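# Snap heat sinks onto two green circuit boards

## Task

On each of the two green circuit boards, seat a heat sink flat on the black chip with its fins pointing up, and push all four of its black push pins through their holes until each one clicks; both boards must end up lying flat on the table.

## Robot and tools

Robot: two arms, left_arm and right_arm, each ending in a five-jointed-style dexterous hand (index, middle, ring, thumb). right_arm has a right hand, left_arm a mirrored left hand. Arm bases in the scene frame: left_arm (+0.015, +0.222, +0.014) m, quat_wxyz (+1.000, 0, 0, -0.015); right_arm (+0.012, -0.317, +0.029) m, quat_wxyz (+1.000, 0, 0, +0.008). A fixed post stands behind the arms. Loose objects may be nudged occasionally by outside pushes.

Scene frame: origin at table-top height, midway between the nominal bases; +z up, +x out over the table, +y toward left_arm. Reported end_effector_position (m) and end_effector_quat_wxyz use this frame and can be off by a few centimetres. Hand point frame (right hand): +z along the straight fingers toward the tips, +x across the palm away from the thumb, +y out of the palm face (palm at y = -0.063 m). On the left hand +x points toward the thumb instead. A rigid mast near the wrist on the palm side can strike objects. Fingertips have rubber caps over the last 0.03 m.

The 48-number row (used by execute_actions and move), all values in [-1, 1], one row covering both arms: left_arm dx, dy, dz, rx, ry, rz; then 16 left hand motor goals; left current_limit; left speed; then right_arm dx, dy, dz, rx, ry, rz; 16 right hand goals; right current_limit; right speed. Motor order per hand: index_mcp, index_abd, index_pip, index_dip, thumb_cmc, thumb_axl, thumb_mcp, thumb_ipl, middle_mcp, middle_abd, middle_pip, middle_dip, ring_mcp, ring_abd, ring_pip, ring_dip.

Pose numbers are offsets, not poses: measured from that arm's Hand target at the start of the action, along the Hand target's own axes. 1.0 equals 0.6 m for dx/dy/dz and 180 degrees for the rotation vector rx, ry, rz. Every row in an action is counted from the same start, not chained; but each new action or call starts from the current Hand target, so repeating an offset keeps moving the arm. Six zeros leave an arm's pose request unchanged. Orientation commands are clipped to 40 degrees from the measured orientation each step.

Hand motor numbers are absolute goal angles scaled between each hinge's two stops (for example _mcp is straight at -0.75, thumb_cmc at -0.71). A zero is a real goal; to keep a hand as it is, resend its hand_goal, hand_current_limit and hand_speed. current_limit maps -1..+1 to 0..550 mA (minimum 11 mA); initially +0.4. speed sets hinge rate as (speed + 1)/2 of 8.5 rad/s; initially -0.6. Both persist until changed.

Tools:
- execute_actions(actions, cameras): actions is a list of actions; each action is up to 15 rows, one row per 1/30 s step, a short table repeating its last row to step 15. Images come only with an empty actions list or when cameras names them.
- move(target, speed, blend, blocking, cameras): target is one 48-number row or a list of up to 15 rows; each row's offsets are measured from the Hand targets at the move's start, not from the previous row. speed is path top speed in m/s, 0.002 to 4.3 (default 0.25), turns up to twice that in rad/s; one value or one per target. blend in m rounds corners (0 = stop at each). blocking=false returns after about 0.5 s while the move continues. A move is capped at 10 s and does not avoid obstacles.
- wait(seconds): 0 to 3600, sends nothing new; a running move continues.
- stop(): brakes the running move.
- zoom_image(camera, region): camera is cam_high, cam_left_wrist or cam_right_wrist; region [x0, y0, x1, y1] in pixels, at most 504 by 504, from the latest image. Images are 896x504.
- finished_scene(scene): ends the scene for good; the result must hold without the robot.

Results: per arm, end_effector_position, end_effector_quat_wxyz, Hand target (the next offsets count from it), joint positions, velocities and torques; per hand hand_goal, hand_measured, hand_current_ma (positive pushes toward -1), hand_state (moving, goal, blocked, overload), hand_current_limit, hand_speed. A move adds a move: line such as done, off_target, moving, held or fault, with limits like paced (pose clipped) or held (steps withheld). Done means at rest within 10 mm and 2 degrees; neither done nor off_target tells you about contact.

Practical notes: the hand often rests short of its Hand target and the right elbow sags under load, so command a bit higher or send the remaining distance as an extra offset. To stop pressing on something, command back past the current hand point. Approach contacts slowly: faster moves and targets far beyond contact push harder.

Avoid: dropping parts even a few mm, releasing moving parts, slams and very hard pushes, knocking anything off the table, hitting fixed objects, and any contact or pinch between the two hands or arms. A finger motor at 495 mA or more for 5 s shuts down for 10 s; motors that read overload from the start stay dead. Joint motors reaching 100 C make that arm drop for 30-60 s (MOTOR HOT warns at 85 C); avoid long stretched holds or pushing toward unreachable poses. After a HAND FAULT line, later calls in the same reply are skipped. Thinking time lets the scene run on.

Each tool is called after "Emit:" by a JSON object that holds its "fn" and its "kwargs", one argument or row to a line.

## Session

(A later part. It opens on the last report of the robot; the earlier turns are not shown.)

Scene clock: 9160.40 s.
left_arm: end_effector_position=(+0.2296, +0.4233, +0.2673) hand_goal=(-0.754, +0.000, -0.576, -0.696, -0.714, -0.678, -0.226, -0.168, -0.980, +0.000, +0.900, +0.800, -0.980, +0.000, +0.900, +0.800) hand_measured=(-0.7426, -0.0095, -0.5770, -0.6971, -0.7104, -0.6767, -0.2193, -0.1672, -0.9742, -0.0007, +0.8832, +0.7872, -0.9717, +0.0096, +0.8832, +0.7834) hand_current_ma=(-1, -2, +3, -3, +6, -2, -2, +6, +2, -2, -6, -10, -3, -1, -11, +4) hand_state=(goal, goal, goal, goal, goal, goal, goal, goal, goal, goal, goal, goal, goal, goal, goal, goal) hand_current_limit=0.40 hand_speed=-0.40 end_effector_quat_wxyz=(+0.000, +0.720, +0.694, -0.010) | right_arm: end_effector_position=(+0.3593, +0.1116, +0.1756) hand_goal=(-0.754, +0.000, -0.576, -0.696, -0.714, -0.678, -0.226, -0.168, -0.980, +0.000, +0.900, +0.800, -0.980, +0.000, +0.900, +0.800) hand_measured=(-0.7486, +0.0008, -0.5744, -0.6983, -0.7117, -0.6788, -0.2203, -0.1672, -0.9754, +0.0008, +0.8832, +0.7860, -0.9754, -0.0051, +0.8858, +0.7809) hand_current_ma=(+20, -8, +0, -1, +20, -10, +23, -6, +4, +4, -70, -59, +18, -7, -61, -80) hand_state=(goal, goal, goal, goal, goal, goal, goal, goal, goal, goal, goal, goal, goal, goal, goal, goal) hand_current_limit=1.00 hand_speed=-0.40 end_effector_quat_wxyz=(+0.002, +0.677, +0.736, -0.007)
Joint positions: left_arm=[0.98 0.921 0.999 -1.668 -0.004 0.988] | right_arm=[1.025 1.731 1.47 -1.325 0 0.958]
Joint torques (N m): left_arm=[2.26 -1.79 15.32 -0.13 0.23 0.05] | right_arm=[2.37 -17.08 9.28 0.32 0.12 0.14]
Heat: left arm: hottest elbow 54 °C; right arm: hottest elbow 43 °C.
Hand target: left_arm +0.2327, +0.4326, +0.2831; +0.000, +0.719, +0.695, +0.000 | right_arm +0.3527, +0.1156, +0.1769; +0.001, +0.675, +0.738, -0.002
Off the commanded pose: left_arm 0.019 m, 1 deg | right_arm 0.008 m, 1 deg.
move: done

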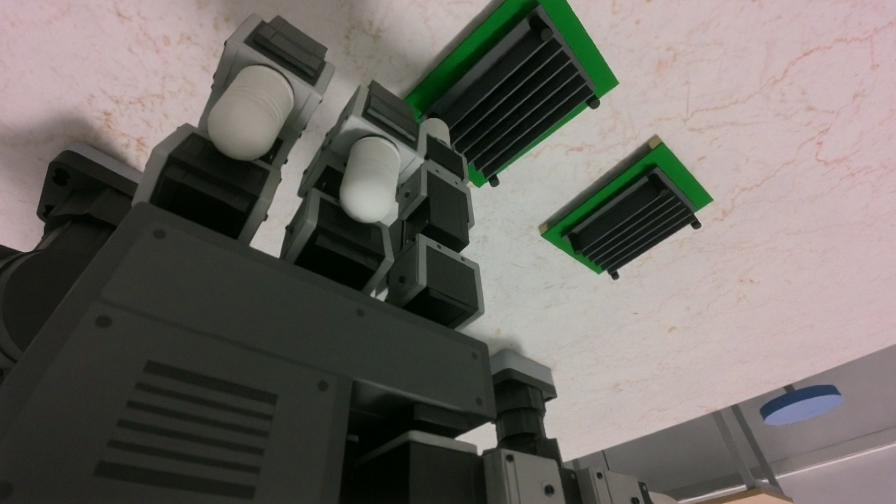

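Emit:
{"fn": "move", "kwargs": {
  "target": [0,0,0,0,0,0,-0.754,0,-0.576,-0.696,-0.714,-0.678,-0.226,-0.168,-0.98,0,0.9,0.8,-0.98,0,0.9,0.8,0.4,-0.4,-0.0145,-0.0150,-0.005,0,0,0,-0.754,0,-0.576,-0.696,-0.714,-0.678,-0.226,-0.168,-0.98,0,0.9,0.8,-0.98,0,0.9,0.8,1.0,-0.4],
  "speed": 0.04,
  "cameras": ["cam_right_wrist"]
}}

Emit:
{"fn": "zoom_image", "kwargs": {
  "camera": "cam_right_wrist",
  "region": [370, 50, 490, 140]
}}

Scene clock: 9169.03 s.
left_arm: end_effector_position=(+0.2296, +0.4233, +0.2673) hand_goal=(-0.754, +0.000, -0.576, -0.696, -0.714, -0.678, -0.226, -0.168, -0.980, +0.000, +0.900, +0.800, -0.980, +0.000, +0.900, +0.800) hand_measured=(-0.7414, -0.0095, -0.5757, -0.6971, -0.7104, -0.6767, -0.2203, -0.1672, -0.9754, +0.0008, +0.8820, +0.7860, -0.9717, +0.0110, +0.8845, +0.7834) hand_current_ma=(+6, -3, -5, +2, +1, -4, -3, +5, +5, +1, -3, -15, +3, -2, -5, -7) hand_state=(goal, goal, goal, goal, goal, goal, goal, goal, goal, goal, goal, goal, goal, goal, goal, goal) hand_current_limit=0.40 hand_speed=-0.40 end_effector_quat_wxyz=(+0.000, +0.720, +0.694, -0.010) | right_arm: end_effector_position=(+0.3515, +0.1028, +0.1809) hand_goal=(-0.754, +0.000, -0.576, -0.696, -0.714, -0.678, -0.226, -0.168, -0.980, +0.000, +0.900, +0.800, -0.980, +0.000, +0.900, +0.800) hand_measured=(-0.7486, +0.0008, -0.5757, -0.6983, -0.7117, -0.6788, -0.2203, -0.1672, -0.9754, +0.0008, +0.8845, +0.7872, -0.9754, -0.0051, +0.8871, +0.7821) hand_current_ma=(+21, +0, +1, +1, +21, -13, +19, -7, +7, -1, -76, -59, +19, -17, -62, -79) hand_state=(goal, goal, goal, goal, goal, goal, goal, goal, goal, goal, goal, goal, goal, goal, goal, goal) hand_current_limit=1.00 hand_speed=-0.40 end_effector_quat_wxyz=(+0.001, +0.677, +0.736, -0.005)
Joint positions: left_arm=[0.98 0.921 0.999 -1.668 -0.004 0.988] | right_arm=[1.03 1.696 1.437 -1.323 0 0.963]
Joint torques (N m): left_arm=[1.2 -1.9 15.31 0.03 0.2 0.02] | right_arm=[2.32 -16.21 9.05 0.39 0.13 0.12]
Heat: left arm: hottest elbow 54 °C; right arm: hottest elbow 44 °C.
Hand target: left_arm +0.2327, +0.4326, +0.2831; +0.000, +0.719, +0.695, +0.000 | right_arm +0.3445, +0.1062, +0.1800; +0.001, +0.675, +0.738, -0.002
Off the commanded pose: left_arm 0.019 m, 1 deg | right_arm 0.008 m, 0 deg.
move: done

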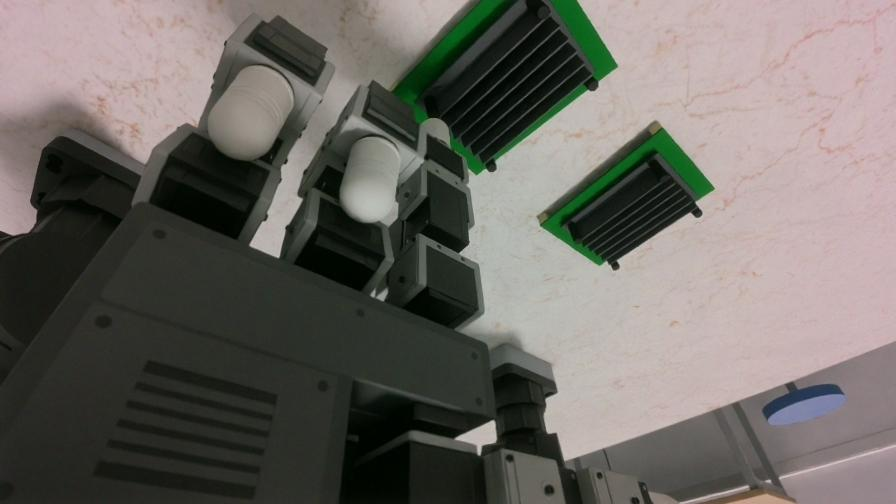

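Scaled by 4.200 from the camera's image (finer frame: 1280x720).

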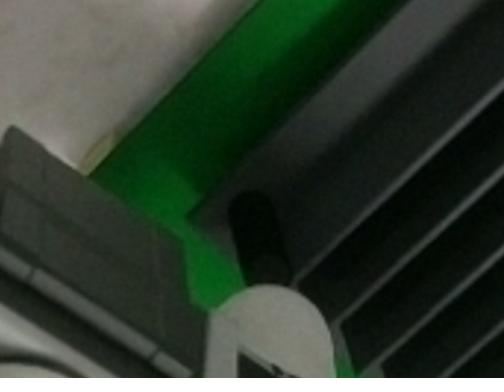

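Emit:
{"fn": "move", "kwargs": {
  "target": [0,0,0,0,0,0,-0.754,0,-0.576,-0.696,-0.714,-0.678,-0.226,-0.168,-0.98,0,0.9,0.8,-0.98,0,0.9,0.8,0.4,-0.4,0.001,0.001,0.010,0,0,0,-0.754,0,-0.576,-0.696,-0.714,-0.678,-0.226,-0.168,-0.98,0,0.9,0.8,-0.98,0,0.9,0.8,1.0,-0.4],
  "speed": 0.04,
  "cameras": ["cam_right_wrist"]
}}

Emit:
{"fn": "zoom_image", "kwargs": {
  "camera": "cam_right_wrist",
  "region": [370, 50, 490, 140]
}}

Scene clock: 9180.10 s.
left_arm: end_effector_position=(+0.2296, +0.4233, +0.2673) hand_goal=(-0.754, +0.000, -0.576, -0.696, -0.714, -0.678, -0.226, -0.168, -0.980, +0.000, +0.900, +0.800, -0.980, +0.000, +0.900, +0.800) hand_measured=(-0.7426, -0.0095, -0.5757, -0.6983, -0.7117, -0.6767, -0.2203, -0.1672, -0.9742, +0.0023, +0.8820, +0.7860, -0.9717, +0.0110, +0.8845, +0.7834) hand_current_ma=(+7, +8, +5, -7, +12, -2, +4, +11, +1, -11, -2, -12, -15, +3, -2, -2) hand_state=(goal, goal, goal, goal, goal, goal, goal, goal, goal, goal, goal, goal, goal, goal, goal, goal) hand_current_limit=0.40 hand_speed=-0.40 end_effector_quat_wxyz=(+0.000, +0.720, +0.694, -0.010) | right_arm: end_effector_position=(+0.3515, +0.1029, +0.1773) hand_goal=(-0.754, +0.000, -0.576, -0.696, -0.714, -0.678, -0.226, -0.168, -0.980, +0.000, +0.900, +0.800, -0.980, +0.000, +0.900, +0.800) hand_measured=(-0.7486, +0.0008, -0.5744, -0.6983, -0.7104, -0.6788, -0.2203, -0.1672, -0.9754, +0.0008, +0.8845, +0.7872, -0.9754, -0.0051, +0.8858, +0.7809) hand_current_ma=(+23, +3, -5, -3, +22, -4, +18, -4, +13, +2, -74, -60, +21, -15, -61, -82) hand_state=(goal, goal, goal, goal, goal, goal, goal, goal, goal, goal, goal, goal, goal, goal, goal, goal) hand_current_limit=1.00 hand_speed=-0.40 end_effector_quat_wxyz=(+0.001, +0.677, +0.736, -0.003)
Joint positions: left_arm=[0.98 0.921 0.999 -1.668 -0.004 0.988] | right_arm=[1.03 1.696 1.427 -1.308 0 0.963]
Joint torques (N m): left_arm=[1.96 -1.9 15.43 -0.05 0.18 0.08] | right_arm=[2.37 -15.79 9.2 0.35 0.13 0.14]
Heat: left arm: hottest elbow 54 °C; right arm: hottest elbow 43 °C.
Hand target: left_arm +0.2327, +0.4326, +0.2831; +0.000, +0.719, +0.695, +0.000 | right_arm +0.3450, +0.1068, +0.1740; +0.001, +0.675, +0.738, -0.002
Off the commanded pose: left_arm 0.019 m, 1 deg | right_arm 0.008 m, 0 deg.
move: done

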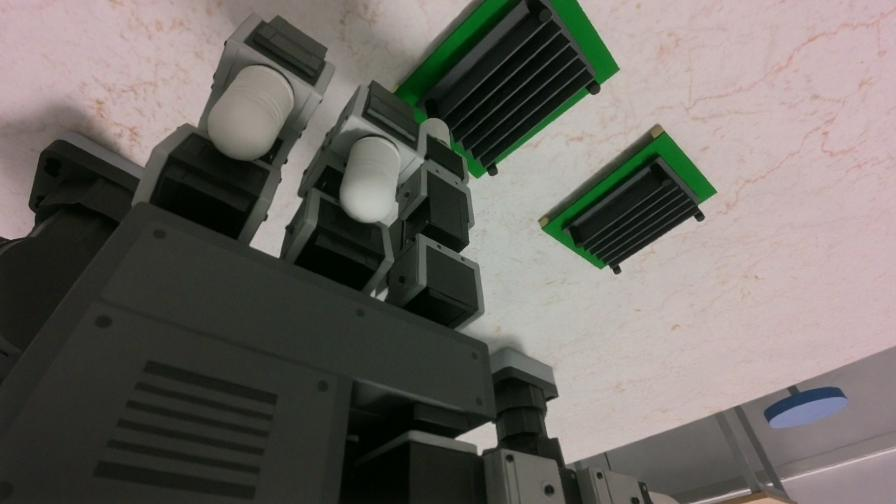

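Scaled by 4.200 from the camera's image (finer frame: 1280x720).

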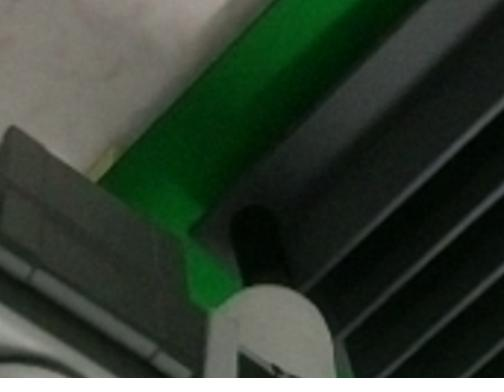

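Emit:
{"fn": "move", "kwargs": {
  "target": [0,0,0,0,0,0,-0.754,0,-0.576,-0.696,-0.714,-0.678,-0.226,-0.168,-0.98,0,0.9,0.8,-0.98,0,0.9,0.8,0.4,-0.4,0,0,0.0083,0,0,0,-0.754,0,-0.576,-0.696,-0.714,-0.678,-0.226,-0.168,-0.98,0,0.9,0.8,-0.98,0,0.9,0.8,1.0,-0.4],
  "speed": 0.03,
  "cameras": ["cam_right_wrist"]
}}

Emit:
{"fn": "zoom_image", "kwargs": {
  "camera": "cam_right_wrist",
  "region": [370, 50, 490, 140]
}}

Scene clock: 9188.50 s.
left_arm: end_effector_position=(+0.2296, +0.4233, +0.2673) hand_goal=(-0.754, +0.000, -0.576, -0.696, -0.714, -0.678, -0.226, -0.168, -0.980, +0.000, +0.900, +0.800, -0.980, +0.000, +0.900, +0.800) hand_measured=(-0.7414, -0.0095, -0.5770, -0.6971, -0.7117, -0.6767, -0.2203, -0.1672, -0.9742, +0.0008, +0.8832, +0.7860, -0.9717, +0.0096, +0.8832, +0.7847) hand_current_ma=(+6, +2, +1, -10, +12, +0, +9, -1, -3, -4, -7, -9, -8, +0, -3, +4) hand_state=(goal, goal, goal, goal, goal, goal, goal, goal, goal, goal, goal, goal, goal, goal, goal, goal) hand_current_limit=0.40 hand_speed=-0.40 end_effector_quat_wxyz=(+0.000, +0.720, +0.694, -0.010) | right_arm: end_effector_position=(+0.3515, +0.1027, +0.1741) hand_goal=(-0.754, +0.000, -0.576, -0.696, -0.714, -0.678, -0.226, -0.168, -0.980, +0.000, +0.900, +0.800, -0.980, +0.000, +0.900, +0.800) hand_measured=(-0.7486, +0.0008, -0.5744, -0.6983, -0.7117, -0.6788, -0.2203, -0.1672, -0.9754, +0.0008, +0.8845, +0.7860, -0.9754, -0.0051, +0.8858, +0.7821) hand_current_ma=(+22, +0, +2, +6, +15, -13, +13, -7, +11, +2, -67, -56, +22, -9, -61, -77) hand_state=(goal, goal, goal, goal, goal, goal, goal, goal, goal, goal, goal, goal, goal, goal, goal, goal) hand_current_limit=1.00 hand_speed=-0.40 end_effector_quat_wxyz=(+0.000, +0.677, +0.736, -0.002)
Joint positions: left_arm=[0.98 0.921 0.999 -1.668 -0.004 0.988] | right_arm=[1.03 1.696 1.418 -1.296 0 0.963]
Joint torques (N m): left_arm=[1.26 -0.91 15.28 -0.14 0.19 0.11] | right_arm=[2.32 -15.44 9.18 0.43 0.14 0.13]
Heat: left arm: hottest elbow 54 °C; right arm: hottest elbow 42 °C.
Hand target: left_arm +0.2327, +0.4326, +0.2831; +0.000, +0.719, +0.695, +0.000 | right_arm +0.3450, +0.1067, +0.1690; +0.001, +0.675, +0.738, -0.002
Off the commanded pose: left_arm 0.019 m, 1 deg | right_arm 0.009 m, 0 deg.
move: done

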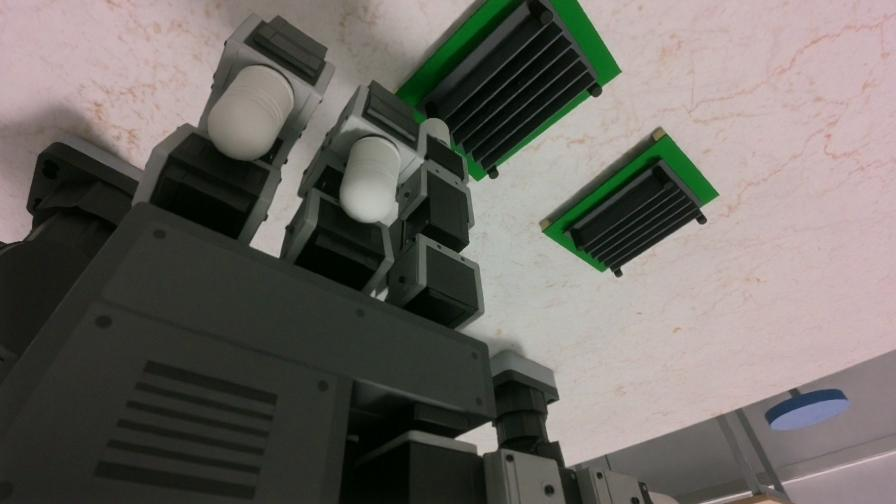

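Scaled by 4.200 from the camera's image (finer frame: 1280x720).

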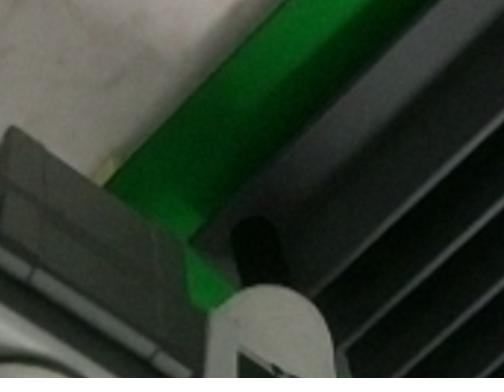

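Emit:
{"fn": "move", "kwargs": {
  "target": [0,0,0,0,0,0,-0.754,0,-0.576,-0.696,-0.714,-0.678,-0.226,-0.168,-0.98,0,0.9,0.8,-0.98,0,0.9,0.8,0.4,-0.4,0,0,0.0083,0,0,0,-0.754,0,-0.576,-0.696,-0.714,-0.678,-0.226,-0.168,-0.98,0,0.9,0.8,-0.98,0,0.9,0.8,1.0,-0.4],
  "speed": 0.03
}}

Emit:
{"fn": "move", "kwargs": {
  "target": [0,0,0,0,0,0,-0.754,0,-0.576,-0.696,-0.714,-0.678,-0.226,-0.168,-0.98,0,0.9,0.8,-0.98,0,0.9,0.8,0.4,-0.4,0,0,0.0083,0,0,0,-0.754,0,-0.576,-0.696,-0.714,-0.678,-0.226,-0.168,-0.98,0,0.9,0.8,-0.98,0,0.9,0.8,1.0,-0.4],
  "speed": 0.03,
  "cameras": ["cam_right_wrist"]
}}

Emit:
{"fn": "zoom_image", "kwargs": {
  "camera": "cam_right_wrist",
  "region": [370, 50, 490, 140]
}}

Scene clock: 9195.87 s.
left_arm: end_effector_position=(+0.2296, +0.4233, +0.2673) hand_goal=(-0.754, +0.000, -0.576, -0.696, -0.714, -0.678, -0.226, -0.168, -0.980, +0.000, +0.900, +0.800, -0.980, +0.000, +0.900, +0.800) hand_measured=(-0.7414, -0.0080, -0.5757, -0.6971, -0.7117, -0.6767, -0.2193, -0.1672, -0.9754, +0.0008, +0.8832, +0.7872, -0.9717, +0.0096, +0.8845, +0.7834) hand_current_ma=(-1, +5, -1, -7, +14, -4, +0, +3, +3, -4, -5, -12, -7, -5, -2, +0) hand_state=(goal, goal, goal, goal, goal, goal, goal, goal, goal, goal, goal, goal, goal, goal, goal, goal) hand_current_limit=0.40 hand_speed=-0.40 end_effector_quat_wxyz=(+0.000, +0.720, +0.694, -0.010) | right_arm: end_effector_position=(+0.3515, +0.1027, +0.1709) hand_goal=(-0.754, +0.000, -0.576, -0.696, -0.714, -0.678, -0.226, -0.168, -0.980, +0.000, +0.900, +0.800, -0.980, +0.000, +0.900, +0.800) hand_measured=(-0.7474, +0.0008, -0.5744, -0.6983, -0.7117, -0.6788, -0.2203, -0.1672, -0.9754, +0.0008, +0.8832, +0.7860, -0.9754, -0.0051, +0.8871, +0.7809) hand_current_ma=(+29, -2, -2, -2, +20, -8, +30, +0, +8, +4, -75, -52, +21, -16, -59, -83) hand_state=(goal, goal, goal, goal, goal, goal, goal, goal, goal, goal, goal, goal, goal, goal, goal, goal) hand_current_limit=1.00 hand_speed=-0.40 end_effector_quat_wxyz=(+0.000, +0.677, +0.736, +0.000)
Joint positions: left_arm=[0.98 0.921 0.999 -1.668 -0.004 0.988] | right_arm=[1.03 1.696 1.409 -1.283 0 0.963]
Joint torques (N m): left_arm=[1.85 -1.26 15.34 0.03 0.26 0.05] | right_arm=[2.37 -15.27 9.17 0.4 0.13 0.13]
Motor temperatures (°C): left_arm=[26 27 55 28 25 27] | right_arm=[26 33 43 26 23 27]
Heat: left arm: hottest elbow 55 °C; right arm: hottest elbow 43 °C.
Hand target: left_arm +0.2327, +0.4326, +0.2831; +0.000, +0.719, +0.695, +0.000 | right_arm +0.3450, +0.1068, +0.1640; +0.001, +0.675, +0.738, -0.002
Off the commanded pose: left_arm 0.019 m, 1 deg | right_arm 0.010 m, 0 deg.
move: done

Scene clock: 9196.43 s.
left_arm: end_effector_position=(+0.2296, +0.4233, +0.2673) hand_goal=(-0.754, +0.000, -0.576, -0.696, -0.714, -0.678, -0.226, -0.168, -0.980, +0.000, +0.900, +0.800, -0.980, +0.000, +0.900, +0.800) hand_measured=(-0.7426, -0.0095, -0.5770, -0.6971, -0.7104, -0.6777, -0.2203, -0.1672, -0.9742, +0.0008, +0.8832, +0.7860, -0.9730, +0.0096, +0.8832, +0.7834) hand_current_ma=(-3, -3, +4, -8, +9, +0, +2, +20, -7, +0, -4, -3, -6, -7, -2, +2) hand_state=(goal, goal, goal, goal, goal, goal, goal, goal, goal, goal, goal, goal, goal, goal, goal, goal) hand_current_limit=0.40 hand_speed=-0.40 end_effector_quat_wxyz=(+0.000, +0.720, +0.694, -0.010) | right_arm: end_effector_position=(+0.3517, +0.1032, +0.1685) hand_goal=(-0.754, +0.000, -0.576, -0.696, -0.714, -0.678, -0.226, -0.168, -0.980, +0.000, +0.900, +0.800, -0.980, +0.000, +0.900, +0.800) hand_measured=(-0.7486, +0.0008, -0.5795, -0.6983, -0.7117, -0.6788, -0.2203, -0.1672, -0.9754, +0.0008, +0.8845, +0.7860, -0.9742, -0.0051, +0.8858, +0.7809) hand_current_ma=(+27, +3, -11, -2, +20, -8, +24, -7, +11, +4, -69, -50, +15, -11, -59, -80) hand_state=(goal, goal, goal, goal, goal, goal, goal, goal, goal, goal, goal, goal, goal, goal, goal, goal) hand_current_limit=1.00 hand_speed=-0.40 end_effector_quat_wxyz=(-0.001, +0.677, +0.736, +0.003)
Joint positions: left_arm=[0.98 0.921 0.999 -1.668 -0.004 0.988] | right_arm=[1.03 1.696 1.402 -1.271 0 0.963]
Joint torques (N m): left_arm=[2.37 -1.85 15.16 -0.08 0.16 0.11] | right_arm=[2.43 -14.92 9.05 0.46 0.14 0.13]
Motor temperatures (°C): left_arm=[26 27 55 28 25 27] | right_arm=[26 33 43 26 23 27]
Heat: left arm: hottest elbow 55 °C; right arm: hottest elbow 43 °C.
Hand target: left_arm +0.2327, +0.4326, +0.2831; +0.000, +0.719, +0.695, +0.000 | right_arm +0.3450, +0.1068, +0.1590; +0.001, +0.675, +0.738, -0.002
Off the commanded pose: left_arm 0.019 m, 1 deg | right_arm 0.012 m, 1 deg.
move: off_target (right_arm)

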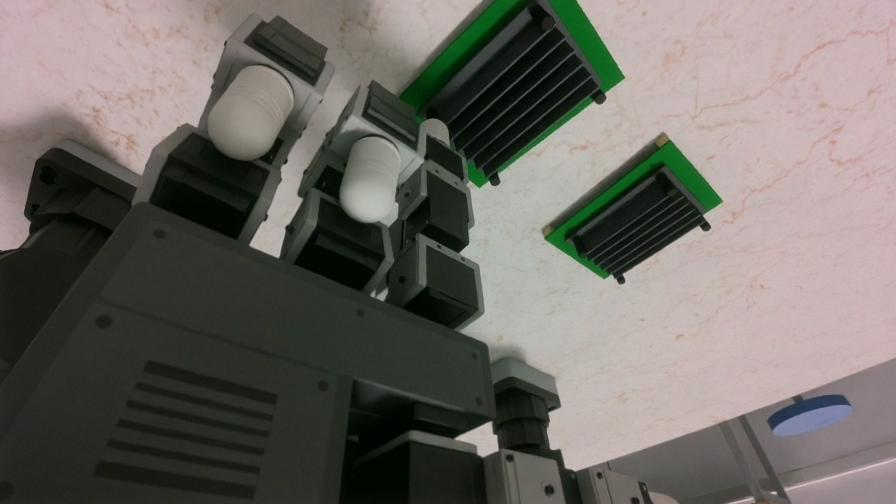

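Scaled by 4.200 from the camera's image (finer frame: 1280x720).

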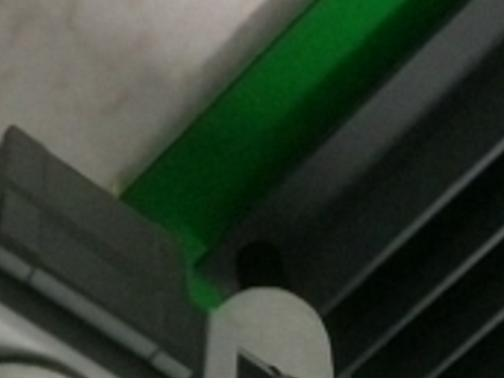

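Emit:
{"fn": "move", "kwargs": {
  "target": [0,0,0,0,0,0,-0.754,0,-0.576,-0.696,-0.714,-0.678,-0.226,-0.168,-0.98,0,0.9,0.8,-0.98,0,0.9,0.8,0.4,-0.4,-0.002,-0.004,0.015,0.010,-0.004,0,-0.74,0,-0.57,-0.696,-0.714,-0.678,-0.226,-0.168,-0.98,0,0.9,0.8,-0.98,0,0.9,0.8,1.0,-0.2],
  "speed": 0.03,
  "cameras": ["cam_right_wrist"]
}}

Emit:
{"fn": "zoom_image", "kwargs": {
  "camera": "cam_right_wrist",
  "region": [370, 50, 490, 140]
}}

Scene clock: 9206.43 s.
left_arm: end_effector_position=(+0.2296, +0.4233, +0.2673) hand_goal=(-0.754, +0.000, -0.576, -0.696, -0.714, -0.678, -0.226, -0.168, -0.980, +0.000, +0.900, +0.800, -0.980, +0.000, +0.900, +0.800) hand_measured=(-0.7414, -0.0095, -0.5757, -0.6983, -0.7104, -0.6767, -0.2203, -0.1672, -0.9742, +0.0008, +0.8832, +0.7860, -0.9717, +0.0096, +0.8845, +0.7834) hand_current_ma=(+3, +1, +2, -10, +14, +3, +10, +8, -6, -18, -5, -18, -11, -8, -2, +1) hand_state=(goal, goal, goal, goal, goal, goal, goal, goal, goal, goal, goal, goal, goal, goal, goal, goal) hand_current_limit=0.40 hand_speed=-0.40 end_effector_quat_wxyz=(+0.000, +0.720, +0.694, -0.010) | right_arm: end_effector_position=(+0.3493, +0.1046, +0.1672) hand_goal=(-0.740, +0.000, -0.570, -0.696, -0.714, -0.678, -0.226, -0.168, -0.980, +0.000, +0.900, +0.800, -0.980, +0.000, +0.900, +0.800) hand_measured=(-0.7366, -0.0065, -0.5680, -0.6996, -0.7104, -0.6788, -0.2203, -0.1672, -0.9754, +0.0008, +0.8845, +0.7860, -0.9754, -0.0051, +0.8871, +0.7821) hand_current_ma=(+8, -17, +2, -4, +17, -14, +17, -1, +9, +4, -76, -55, +21, -16, -60, -81) hand_state=(goal, goal, goal, goal, goal, goal, goal, goal, goal, goal, goal, goal, goal, goal, goal, goal) hand_current_limit=1.00 hand_speed=-0.20 end_effector_quat_wxyz=(-0.008, +0.677, +0.736, +0.001)
Joint positions: left_arm=[0.98 0.921 0.999 -1.668 -0.004 0.988] | right_arm=[1.03 1.696 1.402 -1.271 -0.016 0.963]
Joint torques (N m): left_arm=[2.49 -1.08 15.23 0.06 0.19 0.08] | right_arm=[2.02 -13.51 9.33 -0.16 0.03 0.1]
Motor temperatures (°C): left_arm=[26 27 55 28 25 27] | right_arm=[26 33 43 26 23 27]
Heat: left arm: hottest elbow 55 °C; right arm: hottest elbow 43 °C.
Hand target: left_arm +0.2327, +0.4326, +0.2831; +0.000, +0.719, +0.695, +0.000 | right_arm +0.3427, +0.1053, +0.1500; -0.005, +0.675, +0.738, -0.018
Off the commanded pose: left_arm 0.019 m, 1 deg | right_arm 0.018 m, 2 deg.
move: off_target (right_arm)

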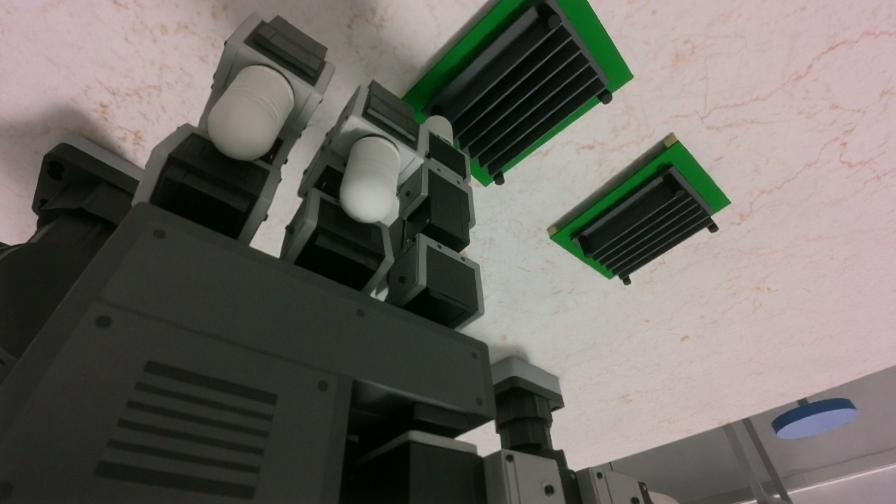

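Scaled by 4.200 from the camera's image (finer frame: 1280x720).

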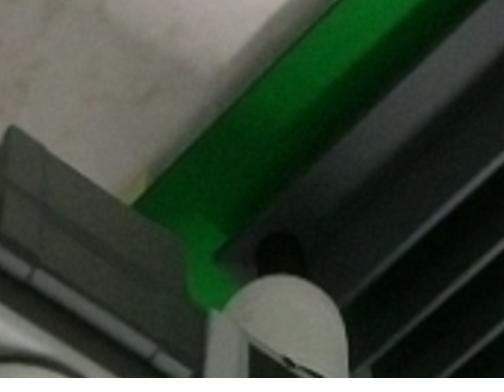

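Emit:
{"fn": "move", "kwargs": {
  "target": [
    [0,0,0,0,0,0,-0.754,0,-0.576,-0.696,-0.714,-0.678,-0.226,-0.168,-0.98,0,0.9,0.8,-0.98,0,0.9,0.8,0.4,-0.4,0,0,-0.022,0,0,0,-0.74,-0.03,-0.57,-0.696,-0.714,-0.678,-0.226,-0.168,-0.98,0,0.9,0.8,-0.98,0,0.9,0.8,1.0,-0.2],
    [0,0,0,0,0,0,-0.754,0,-0.576,-0.696,-0.714,-0.678,-0.226,-0.168,-0.98,0,0.9,0.8,-0.98,0,0.9,0.8,0.4,-0.4,0,0,0.004,0,0,0,-0.74,-0.03,-0.57,-0.696,-0.714,-0.678,-0.226,-0.168,-0.98,0,0.9,0.8,-0.98,0,0.9,0.8,1.0,-0.2]
  ],
  "speed": 0.03,
  "cameras": ["cam_right_wrist"]
}}

Emit:
{"fn": "zoom_image", "kwargs": {
  "camera": "cam_right_wrist",
  "region": [370, 50, 490, 140]
}}

Scene clock: 9224.87 s.
left_arm: end_effector_position=(+0.2296, +0.4233, +0.2673) hand_goal=(-0.754, +0.000, -0.576, -0.696, -0.714, -0.678, -0.226, -0.168, -0.980, +0.000, +0.900, +0.800, -0.980, +0.000, +0.900, +0.800) hand_measured=(-0.7414, -0.0080, -0.5770, -0.6971, -0.7104, -0.6767, -0.2203, -0.1681, -0.9742, +0.0008, +0.8832, +0.7860, -0.9717, +0.0096, +0.8832, +0.7834) hand_current_ma=(-2, +2, +0, -11, +12, +1, -1, +11, -4, -10, -3, -13, -7, -3, -4, +6) hand_state=(goal, goal, goal, goal, goal, goal, goal, goal, goal, goal, goal, goal, goal, goal, goal, goal) hand_current_limit=0.40 hand_speed=-0.40 end_effector_quat_wxyz=(+0.000, +0.720, +0.694, -0.010) | right_arm: end_effector_position=(+0.3479, +0.1025, +0.1660) hand_goal=(-0.740, -0.030, -0.570, -0.696, -0.714, -0.678, -0.226, -0.168, -0.980, +0.000, +0.900, +0.800, -0.980, +0.000, +0.900, +0.800) hand_measured=(-0.7414, -0.0314, -0.5744, -0.6996, -0.7104, -0.6788, -0.2203, -0.1672, -0.9754, +0.0008, +0.8832, +0.7860, -0.9754, -0.0051, +0.8858, +0.7809) hand_current_ma=(+0, +3, -24, -15, +26, -9, +24, -5, +15, +4, -81, -63, +20, -17, -64, -75) hand_state=(goal, goal, goal, goal, goal, goal, goal, goal, goal, goal, goal, goal, goal, goal, goal, goal) hand_current_limit=1.00 hand_speed=-0.20 end_effector_quat_wxyz=(-0.008, +0.677, +0.736, -0.005)
Joint positions: left_arm=[0.98 0.921 0.999 -1.668 -0.004 0.988] | right_arm=[1.03 1.698 1.402 -1.281 -0.017 0.963]
Joint torques (N m): left_arm=[1.73 -1.2 15.3 0.09 0.18 0.06] | right_arm=[1.96 -13.51 8.91 0.4 0.06 0.09]
Motor temperatures (°C): left_arm=[26 27 55 28 25 27] | right_arm=[26 33 43 26 23 27]
Heat: left arm: hottest elbow 55 °C; right arm: hottest elbow 43 °C.
Hand target: left_arm +0.2327, +0.4326, +0.2831; +0.000, +0.719, +0.695, +0.000 | right_arm +0.3426, +0.1053, +0.1478; -0.006, +0.675, +0.738, -0.018
Off the commanded pose: left_arm 0.019 m, 1 deg | right_arm 0.019 m, 2 deg.
move: off_target (right_arm)

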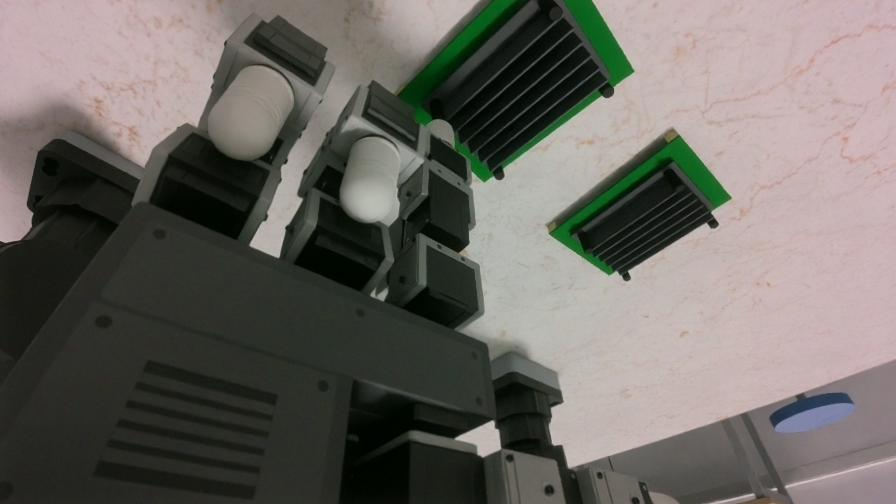

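Scaled by 4.200 from the camera's image (finer frame: 1280x720).

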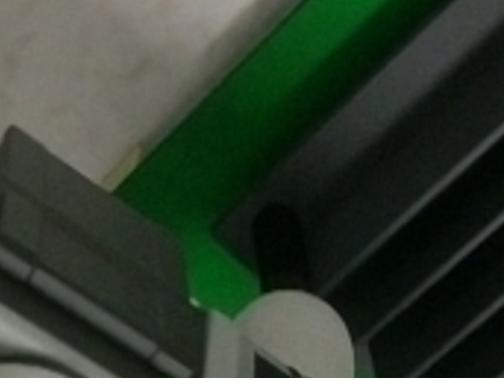

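Emit:
{"fn": "move", "kwargs": {
  "target": [0,0,0,0,0,0,-0.754,0,-0.576,-0.696,-0.714,-0.678,-0.226,-0.168,-0.98,0,0.9,0.8,-0.98,0,0.9,0.8,0.4,-0.4,0.0055,0.0078,-0.020,0,0,0,-0.74,-0.03,-0.57,-0.696,-0.714,-0.678,-0.226,-0.168,-0.98,0,0.9,0.8,-0.98,0,0.9,0.8,1.0,-0.2],
  "speed": 0.03,
  "cameras": ["cam_right_wrist"]
}}

Emit:
{"fn": "zoom_image", "kwargs": {
  "camera": "cam_right_wrist",
  "region": [370, 50, 490, 140]
}}

Scene clock: 9245.00 s.
left_arm: end_effector_position=(+0.2296, +0.4233, +0.2673) hand_goal=(-0.754, +0.000, -0.576, -0.696, -0.714, -0.678, -0.226, -0.168, -0.980, +0.000, +0.900, +0.800, -0.980, +0.000, +0.900, +0.800) hand_measured=(-0.7402, -0.0109, -0.5770, -0.6971, -0.7104, -0.6767, -0.2203, -0.1681, -0.9742, +0.0008, +0.8832, +0.7847, -0.9717, +0.0110, +0.8832, +0.7834) hand_current_ma=(+2, +2, -3, -7, +13, -1, +3, +7, -4, -1, -6, -8, -2, -8, +1, +3) hand_state=(goal, goal, goal, goal, goal, goal, goal, goal, goal, goal, goal, goal, goal, goal, goal, goal) hand_current_limit=0.40 hand_speed=-0.40 end_effector_quat_wxyz=(+0.000, +0.720, +0.694, -0.010) | right_arm: end_effector_position=(+0.3464, +0.0999, +0.1639) hand_goal=(-0.740, -0.030, -0.570, -0.696, -0.714, -0.678, -0.226, -0.168, -0.980, +0.000, +0.900, +0.800, -0.980, +0.000, +0.900, +0.800) hand_measured=(-0.7366, -0.0241, -0.5680, -0.6983, -0.7104, -0.6788, -0.2203, -0.1672, -0.9754, +0.0008, +0.8832, +0.7860, -0.9754, -0.0051, +0.8871, +0.7809) hand_current_ma=(+16, +14, +5, -5, +21, -13, +20, -5, +15, -1, -76, -56, +28, -11, -56, -75) hand_state=(goal, goal, goal, goal, goal, goal, goal, goal, goal, goal, goal, goal, goal, goal, goal, goal) hand_current_limit=1.00 hand_speed=-0.20 end_effector_quat_wxyz=(-0.006, +0.677, +0.736, -0.012)
Joint positions: left_arm=[0.98 0.921 0.999 -1.668 -0.004 0.988] | right_arm=[1.03 1.701 1.402 -1.293 -0.017 0.963]
Joint torques (N m): left_arm=[2.49 -1.2 14.89 -0.02 0.21 0.11] | right_arm=[1.61 -13.27 12.11 -0.38 0.07 0.05]
Motor temperatures (°C): left_arm=[26 27 55 28 25 27] | right_arm=[26 32 43 26 23 27]
Heat: left arm: hottest elbow 55 °C; right arm: hottest elbow 43 °C.
Hand target: left_arm +0.2327, +0.4326, +0.2831; +0.000, +0.719, +0.695, +0.000 | right_arm +0.3474, +0.1092, +0.1594; -0.005, +0.675, +0.738, -0.018
Off the commanded pose: left_arm 0.019 m, 1 deg | right_arm 0.010 m, 1 deg.
move: done

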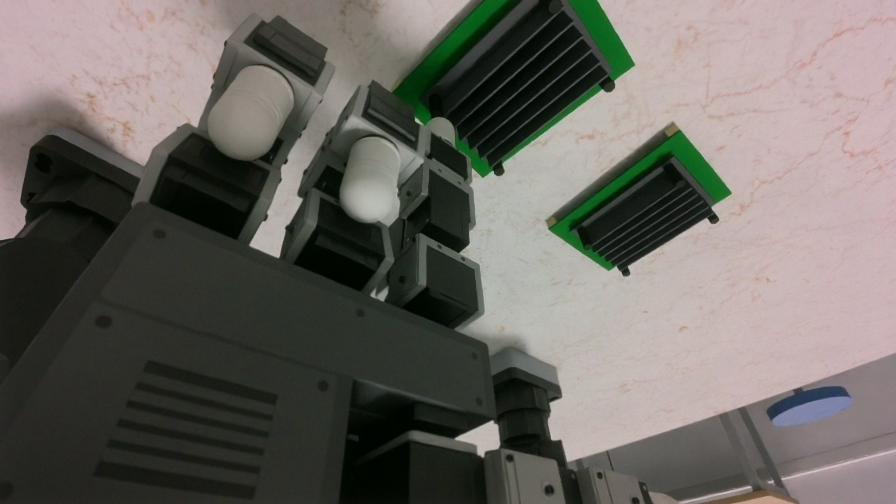

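Scaled by 4.200 from the camera's image (finer frame: 1280x720).

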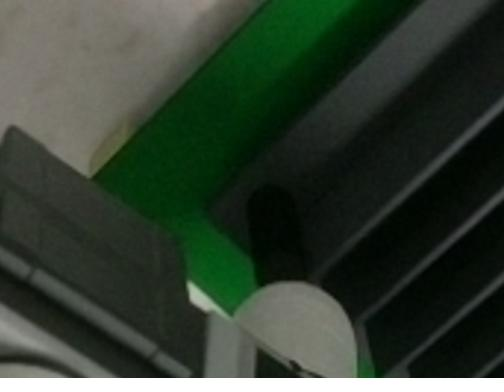

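Emit:
{"fn": "move", "kwargs": {
  "target": [0,0,0,0,0,0,-0.754,0,-0.576,-0.696,-0.714,-0.678,-0.226,-0.168,-0.98,0,0.9,0.8,-0.98,0,0.9,0.8,0.4,-0.4,0.006,0.004,-0.03,0,0,0,-0.754,0,-0.576,-0.696,-0.714,-0.678,-0.226,-0.168,-0.98,0,0.9,0.8,-0.98,0,0.9,0.8,1.0,-0.4],
  "speed": 0.05,
  "cameras": ["cam_right_wrist"]
}}

Emit:
{"fn": "zoom_image", "kwargs": {
  "camera": "cam_right_wrist",
  "region": [370, 50, 490, 140]
}}

Scene clock: 9255.60 s.
left_arm: end_effector_position=(+0.2296, +0.4233, +0.2673) hand_goal=(-0.754, +0.000, -0.576, -0.696, -0.714, -0.678, -0.226, -0.168, -0.980, +0.000, +0.900, +0.800, -0.980, +0.000, +0.900, +0.800) hand_measured=(-0.7414, -0.0095, -0.5770, -0.6971, -0.7117, -0.6777, -0.2212, -0.1681, -0.9754, +0.0008, +0.8832, +0.7860, -0.9717, +0.0110, +0.8832, +0.7847) hand_current_ma=(-3, +0, -6, -9, +7, +1, +8, +12, +4, +3, -6, -23, +0, +0, -6, +4) hand_state=(goal, goal, goal, goal, goal, goal, goal, goal, goal, goal, goal, goal, goal, goal, goal, goal) hand_current_limit=0.40 hand_speed=-0.40 end_effector_quat_wxyz=(+0.000, +0.720, +0.694, -0.010) | right_arm: end_effector_position=(+0.3467, +0.1006, +0.1750) hand_goal=(-0.754, +0.000, -0.576, -0.696, -0.714, -0.678, -0.226, -0.168, -0.980, +0.000, +0.900, +0.800, -0.980, +0.000, +0.900, +0.800) hand_measured=(-0.7462, -0.0051, -0.5718, -0.6958, -0.7104, -0.6788, -0.2203, -0.1672, -0.9754, +0.0008, +0.8832, +0.7860, -0.9754, -0.0051, +0.8858, +0.7821) hand_current_ma=(+36, -9, +12, +4, +33, -12, +16, -11, +10, -6, -71, -63, +21, -13, -54, -82) hand_state=(goal, goal, goal, goal, goal, goal, goal, goal, goal, goal, goal, goal, goal, goal, goal, goal) hand_current_limit=1.00 hand_speed=-0.40 end_effector_quat_wxyz=(-0.004, +0.677, +0.736, -0.020)
Joint positions: left_arm=[0.98 0.921 0.999 -1.668 -0.004 0.988] | right_arm=[1.03 1.705 1.438 -1.341 -0.017 0.963]
Joint torques (N m): left_arm=[1.9 -1.9 15.34 0.09 0.18 0.01] | right_arm=[1.67 -13.74 13.18 -0.35 0.08 0.05]
Motor temperatures (°C): left_arm=[26 27 55 28 25 27] | right_arm=[26 32 44 26 23 27]
Heat: left arm: hottest elbow 55 °C; right arm: hottest elbow 44 °C.
Hand target: left_arm +0.2327, +0.4326, +0.2831; +0.000, +0.719, +0.695, +0.000 | right_arm +0.3500, +0.1134, +0.1773; -0.006, +0.675, +0.738, -0.018
Off the commanded pose: left_arm 0.019 m, 1 deg | right_arm 0.013 m, 0 deg.
move: off_target (right_arm)

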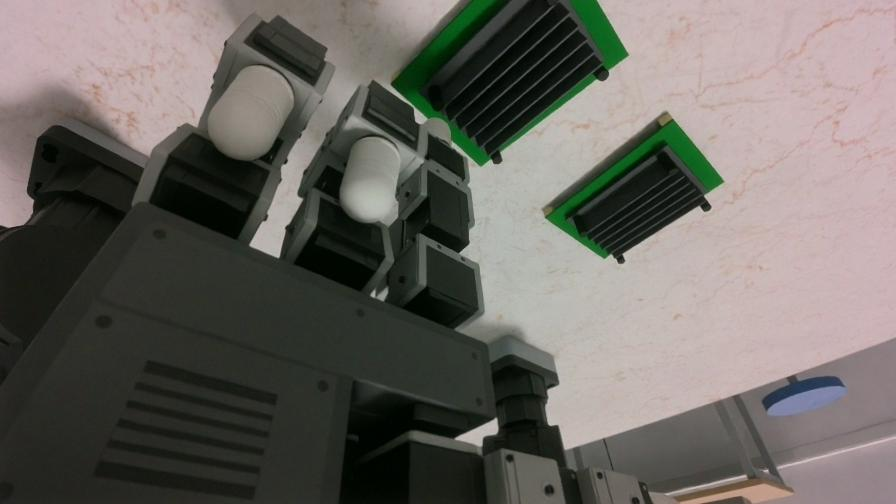

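Scaled by 4.200 from the camera's image (finer frame: 1280x720).

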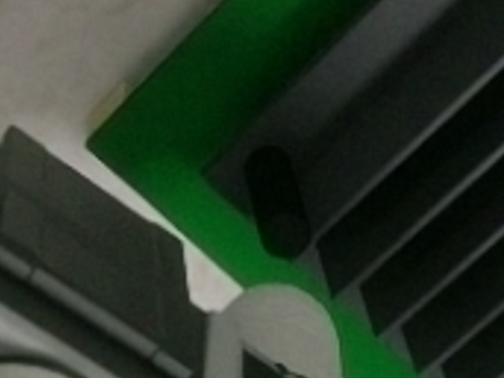

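Emit:
{"fn": "move", "kwargs": {
  "target": [
    [0,0,0,0,0,0,-0.754,0,-0.576,-0.696,-0.714,-0.678,-0.226,-0.168,-0.98,0,0.9,0.8,-0.98,0,0.9,0.8,0.4,-0.4,-0.009,-0.0073,-0.033,-0.010,0.004,0,-0.754,0,-0.576,-0.696,-0.714,-0.678,-0.226,-0.168,-0.98,0,0.9,0.8,-0.98,0,0.9,0.8,1.0,-0.4],
    [0,0,0,0,0,0,-0.754,0,-0.576,-0.696,-0.714,-0.678,-0.226,-0.168,-0.98,0,0.9,0.8,-0.98,0,0.9,0.8,0.4,-0.4,-0.0083,-0.0058,0.0087,-0.010,0.004,0,-0.754,0,-0.576,-0.696,-0.714,-0.678,-0.226,-0.168,-0.98,0,0.9,0.8,-0.98,0,0.9,0.8,1.0,-0.4]
  ],
  "speed": 0.05,
  "cameras": ["cam_right_wrist"]
}}

Emit:
{"fn": "zoom_image", "kwargs": {
  "camera": "cam_right_wrist",
  "region": [370, 50, 490, 140]
}}

Scene clock: 9285.80 s.
left_arm: end_effector_position=(+0.2296, +0.4233, +0.2673) hand_goal=(-0.754, +0.000, -0.576, -0.696, -0.714, -0.678, -0.226, -0.168, -0.980, +0.000, +0.900, +0.800, -0.980, +0.000, +0.900, +0.800) hand_measured=(-0.7414, -0.0095, -0.5770, -0.6971, -0.7117, -0.6777, -0.2193, -0.1672, -0.9742, +0.0008, +0.8832, +0.7872, -0.9717, +0.0110, +0.8832, +0.7834) hand_current_ma=(-4, +6, -1, -5, +9, -8, +6, +3, +4, -8, -10, -11, +0, -3, -3, +5) hand_state=(goal, goal, goal, goal, goal, goal, goal, goal, goal, goal, goal, goal, goal, goal, goal, goal) hand_current_limit=0.40 hand_speed=-0.40 end_effector_quat_wxyz=(+0.000, +0.720, +0.694, -0.010) | right_arm: end_effector_position=(+0.3520, +0.1043, +0.1814) hand_goal=(-0.754, +0.000, -0.576, -0.696, -0.714, -0.678, -0.226, -0.168, -0.980, +0.000, +0.900, +0.800, -0.980, +0.000, +0.900, +0.800) hand_measured=(-0.7450, -0.0051, -0.5718, -0.6958, -0.7104, -0.6788, -0.2203, -0.1672, -0.9754, +0.0008, +0.8845, +0.7860, -0.9754, -0.0051, +0.8858, +0.7809) hand_current_ma=(+39, -8, +13, +9, +29, -11, +21, -10, +9, -1, -77, -64, +22, -13, -62, -74) hand_state=(goal, goal, goal, goal, goal, goal, goal, goal, goal, goal, goal, goal, goal, goal, goal, goal) hand_current_limit=1.00 hand_speed=-0.40 end_effector_quat_wxyz=(-0.001, +0.677, +0.736, +0.002)
Joint positions: left_arm=[0.98 0.921 0.999 -1.668 -0.004 0.988] | right_arm=[1.03 1.69 1.43 -1.305 -0.002 0.963]
Joint torques (N m): left_arm=[2.43 -1.44 15.04 0.06 0.17 0.08] | right_arm=[2.26 -14.68 9.25 0.4 0.2 0.11]
Motor temperatures (°C): left_arm=[26 27 56 28 25 27] | right_arm=[26 33 43 26 23 27]
Heat: left arm: hottest elbow 56 °C; right arm: hottest elbow 43 °C.
Hand target: left_arm +0.2327, +0.4326, +0.2831; +0.000, +0.719, +0.695, +0.000 | right_arm +0.3468, +0.1080, +0.1723; +0.001, +0.675, +0.738, -0.002
Off the commanded pose: left_arm 0.019 m, 1 deg | right_arm 0.011 m, 1 deg.
move: off_target (right_arm)

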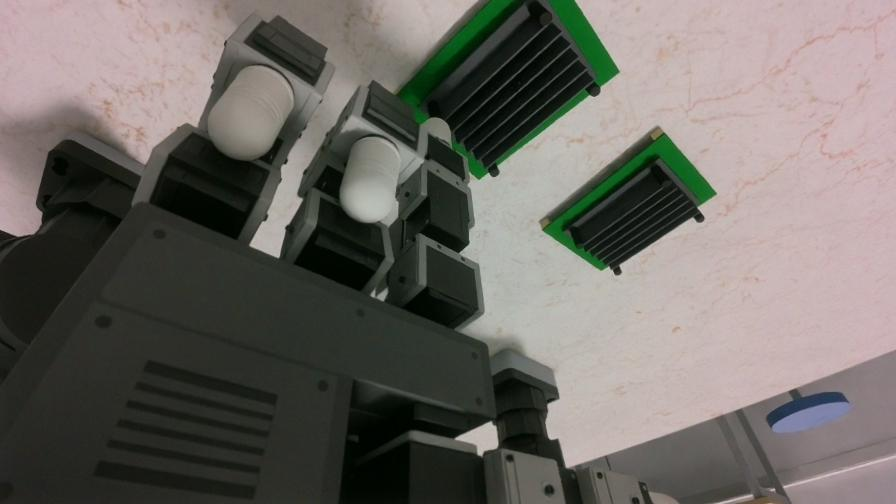

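Scaled by 4.200 from the camera's image (finer frame: 1280x720).

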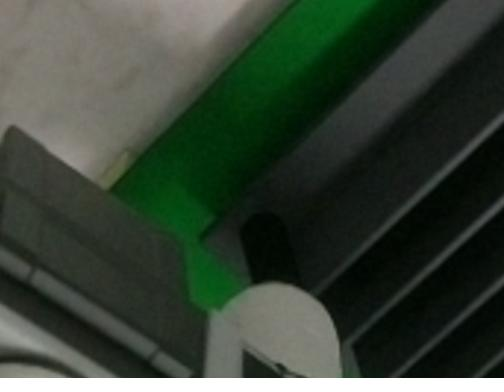

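Emit:
{"fn": "move", "kwargs": {
  "target": [0,0,0,0,0,0,-0.754,0,-0.576,-0.696,-0.714,-0.678,-0.226,-0.168,-0.98,0,0.9,0.8,-0.98,0,0.9,0.8,0.4,-0.4,-0.0045,-0.0045,0.015,0,0,0,-0.754,0,-0.576,-0.696,-0.714,-0.678,-0.226,-0.168,-0.98,0,0.9,0.8,-0.98,0,0.9,0.8,1.0,-0.4],
  "speed": 0.04,
  "cameras": ["cam_right_wrist"]
}}

Emit:
{"fn": "zoom_image", "kwargs": {
  "camera": "cam_right_wrist",
  "region": [370, 50, 490, 140]
}}

Scene clock: 9296.60 s.
left_arm: end_effector_position=(+0.2296, +0.4233, +0.2673) hand_goal=(-0.754, +0.000, -0.576, -0.696, -0.714, -0.678, -0.226, -0.168, -0.980, +0.000, +0.900, +0.800, -0.980, +0.000, +0.900, +0.800) hand_measured=(-0.7402, -0.0095, -0.5770, -0.6958, -0.7117, -0.6777, -0.2193, -0.1672, -0.9742, +0.0023, +0.8820, +0.7860, -0.9717, +0.0110, +0.8845, +0.7847) hand_current_ma=(-5, -1, +9, -9, +9, -4, +7, +11, -6, -8, -5, -19, -10, -1, +6, +0) hand_state=(goal, goal, goal, goal, goal, goal, goal, goal, goal, goal, goal, goal, goal, goal, goal, goal) hand_current_limit=0.40 hand_speed=-0.40 end_effector_quat_wxyz=(+0.000, +0.720, +0.694, -0.010) | right_arm: end_effector_position=(+0.3501, +0.1011, +0.1708) hand_goal=(-0.754, +0.000, -0.576, -0.696, -0.714, -0.678, -0.226, -0.168, -0.980, +0.000, +0.900, +0.800, -0.980, +0.000, +0.900, +0.800) hand_measured=(-0.7462, -0.0051, -0.5718, -0.6971, -0.7104, -0.6788, -0.2203, -0.1672, -0.9754, +0.0008, +0.8832, +0.7860, -0.9754, -0.0051, +0.8858, +0.7809) hand_current_ma=(+36, -17, +11, +6, +22, -5, +28, -10, +10, +3, -73, -57, +19, -21, -60, -82) hand_state=(goal, goal, goal, goal, goal, goal, goal, goal, goal, goal, goal, goal, goal, goal, goal, goal) hand_current_limit=1.00 hand_speed=-0.40 end_effector_quat_wxyz=(-0.001, +0.677, +0.736, +0.001)
Joint positions: left_arm=[0.98 0.921 0.999 -1.668 -0.004 0.988] | right_arm=[1.03 1.69 1.401 -1.28 -0.002 0.963]
Joint torques (N m): left_arm=[1.96 -1.55 15.09 -0.05 0.18 0.01] | right_arm=[2.43 -14.86 9.24 0.42 0.21 0.13]
Motor temperatures (°C): left_arm=[26 27 56 28 25 27] | right_arm=[26 33 43 26 23 27]
Heat: left arm: hottest elbow 56 °C; right arm: hottest elbow 43 °C.
Hand target: left_arm +0.2327, +0.4326, +0.2831; +0.000, +0.719, +0.695, +0.000 | right_arm +0.3443, +0.1050, +0.1633; +0.001, +0.675, +0.738, -0.002
Off the commanded pose: left_arm 0.019 m, 1 deg | right_arm 0.010 m, 1 deg.
move: done

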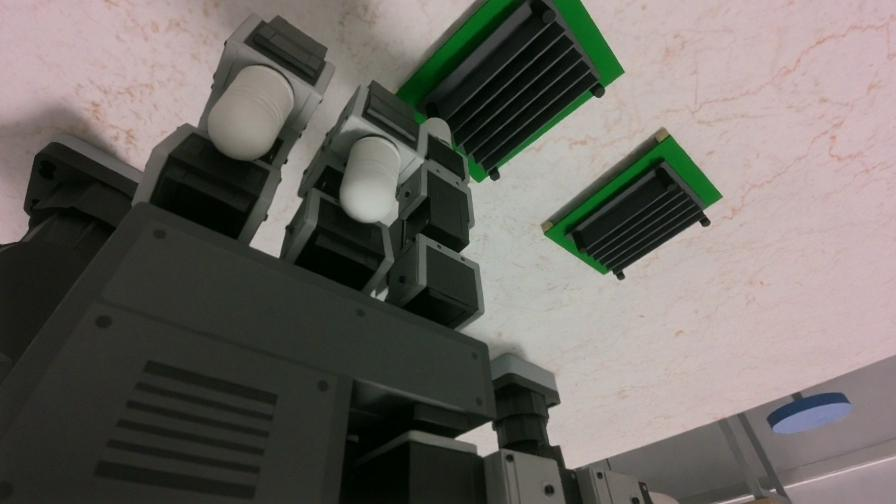

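Scaled by 4.200 from the camera's image (finer frame: 1280x720).

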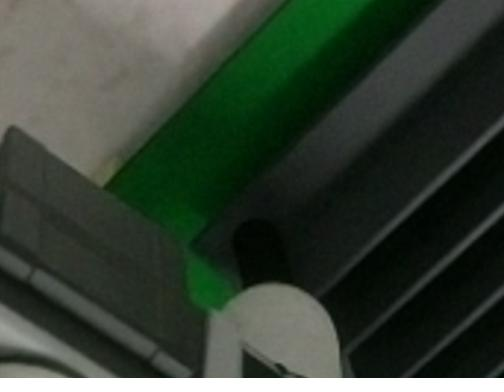

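Emit:
{"fn": "move", "kwargs": {
  "target": [0,0,0,0,0,0,-0.754,0,-0.576,-0.696,-0.714,-0.678,-0.226,-0.168,-0.98,0,0.9,0.8,-0.98,0,0.9,0.8,0.4,-0.4,0.0035,0.002,0.010,0,0,0,-0.754,0,-0.576,-0.696,-0.714,-0.678,-0.226,-0.168,-0.98,0,0.9,0.8,-0.98,0,0.9,0.8,1.0,-0.4],
  "speed": 0.03,
  "cameras": ["cam_right_wrist"]
}}

Emit:
{"fn": "zoom_image", "kwargs": {
  "camera": "cam_right_wrist",
  "region": [370, 50, 490, 140]
}}

Scene clock: 9306.10 s.
left_arm: end_effector_position=(+0.2296, +0.4233, +0.2673) hand_goal=(-0.754, +0.000, -0.576, -0.696, -0.714, -0.678, -0.226, -0.168, -0.980, +0.000, +0.900, +0.800, -0.980, +0.000, +0.900, +0.800) hand_measured=(-0.7414, -0.0080, -0.5770, -0.6971, -0.7117, -0.6777, -0.2193, -0.1672, -0.9742, +0.0008, +0.8832, +0.7860, -0.9730, +0.0096, +0.8832, +0.7834) hand_current_ma=(-3, +10, +6, -4, +11, +2, -1, +1, +3, +3, -10, -10, -4, -1, +6, +0) hand_state=(goal, goal, goal, goal, goal, goal, goal, goal, goal, goal, goal, goal, goal, goal, goal, goal) hand_current_limit=0.40 hand_speed=-0.40 end_effector_quat_wxyz=(+0.000, +0.720, +0.694, -0.010) | right_arm: end_effector_position=(+0.3517, +0.1039, +0.1712) hand_goal=(-0.754, +0.000, -0.576, -0.696, -0.714, -0.678, -0.226, -0.168, -0.980, +0.000, +0.900, +0.800, -0.980, +0.000, +0.900, +0.800) hand_measured=(-0.7462, -0.0051, -0.5718, -0.6971, -0.7104, -0.6788, -0.2203, -0.1672, -0.9754, +0.0008, +0.8832, +0.7860, -0.9754, -0.0051, +0.8858, +0.7809) hand_current_ma=(+42, -8, +10, +3, +26, -5, +20, -1, +8, +2, -65, -62, +26, -16, -60, -78) hand_state=(goal, goal, goal, goal, goal, goal, goal, goal, goal, goal, goal, goal, goal, goal, goal, goal) hand_current_limit=1.00 hand_speed=-0.40 end_effector_quat_wxyz=(-0.002, +0.677, +0.736, +0.007)
Joint positions: left_arm=[0.98 0.921 0.999 -1.668 -0.004 0.988] | right_arm=[1.03 1.69 1.401 -1.267 -0.002 0.963]
Joint torques (N m): left_arm=[2.02 -1.2 15.17 0.05 0.24 0.09] | right_arm=[2.37 -14.1 9.03 0.46 0.2 0.13]
Motor temperatures (°C): left_arm=[26 27 56 28 25 27] | right_arm=[26 33 43 26 23 27]
Heat: left arm: hottest elbow 56 °C; right arm: hottest elbow 43 °C.
Hand target: left_arm +0.2327, +0.4326, +0.2831; +0.000, +0.719, +0.695, +0.000 | right_arm +0.3453, +0.1072, +0.1573; +0.000, +0.675, +0.738, -0.002
Off the commanded pose: left_arm 0.019 m, 1 deg | right_arm 0.016 m, 1 deg.
move: off_target (right_arm)

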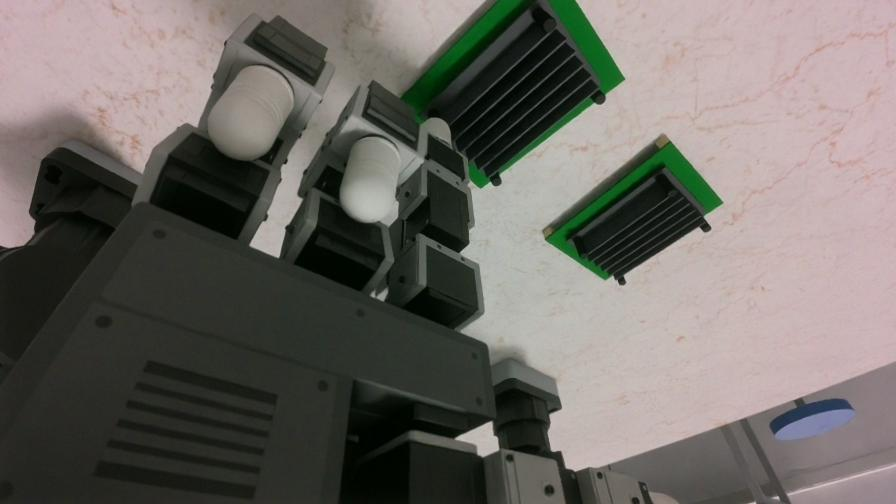

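Scaled by 4.200 from the camera's image (finer frame: 1280x720).

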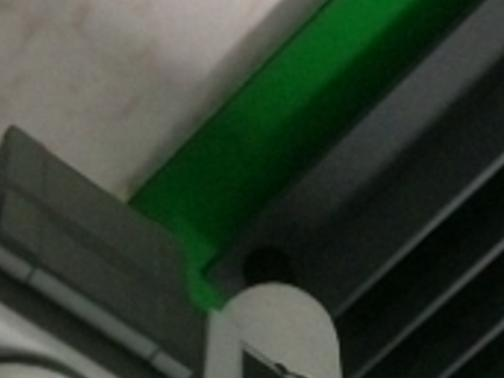

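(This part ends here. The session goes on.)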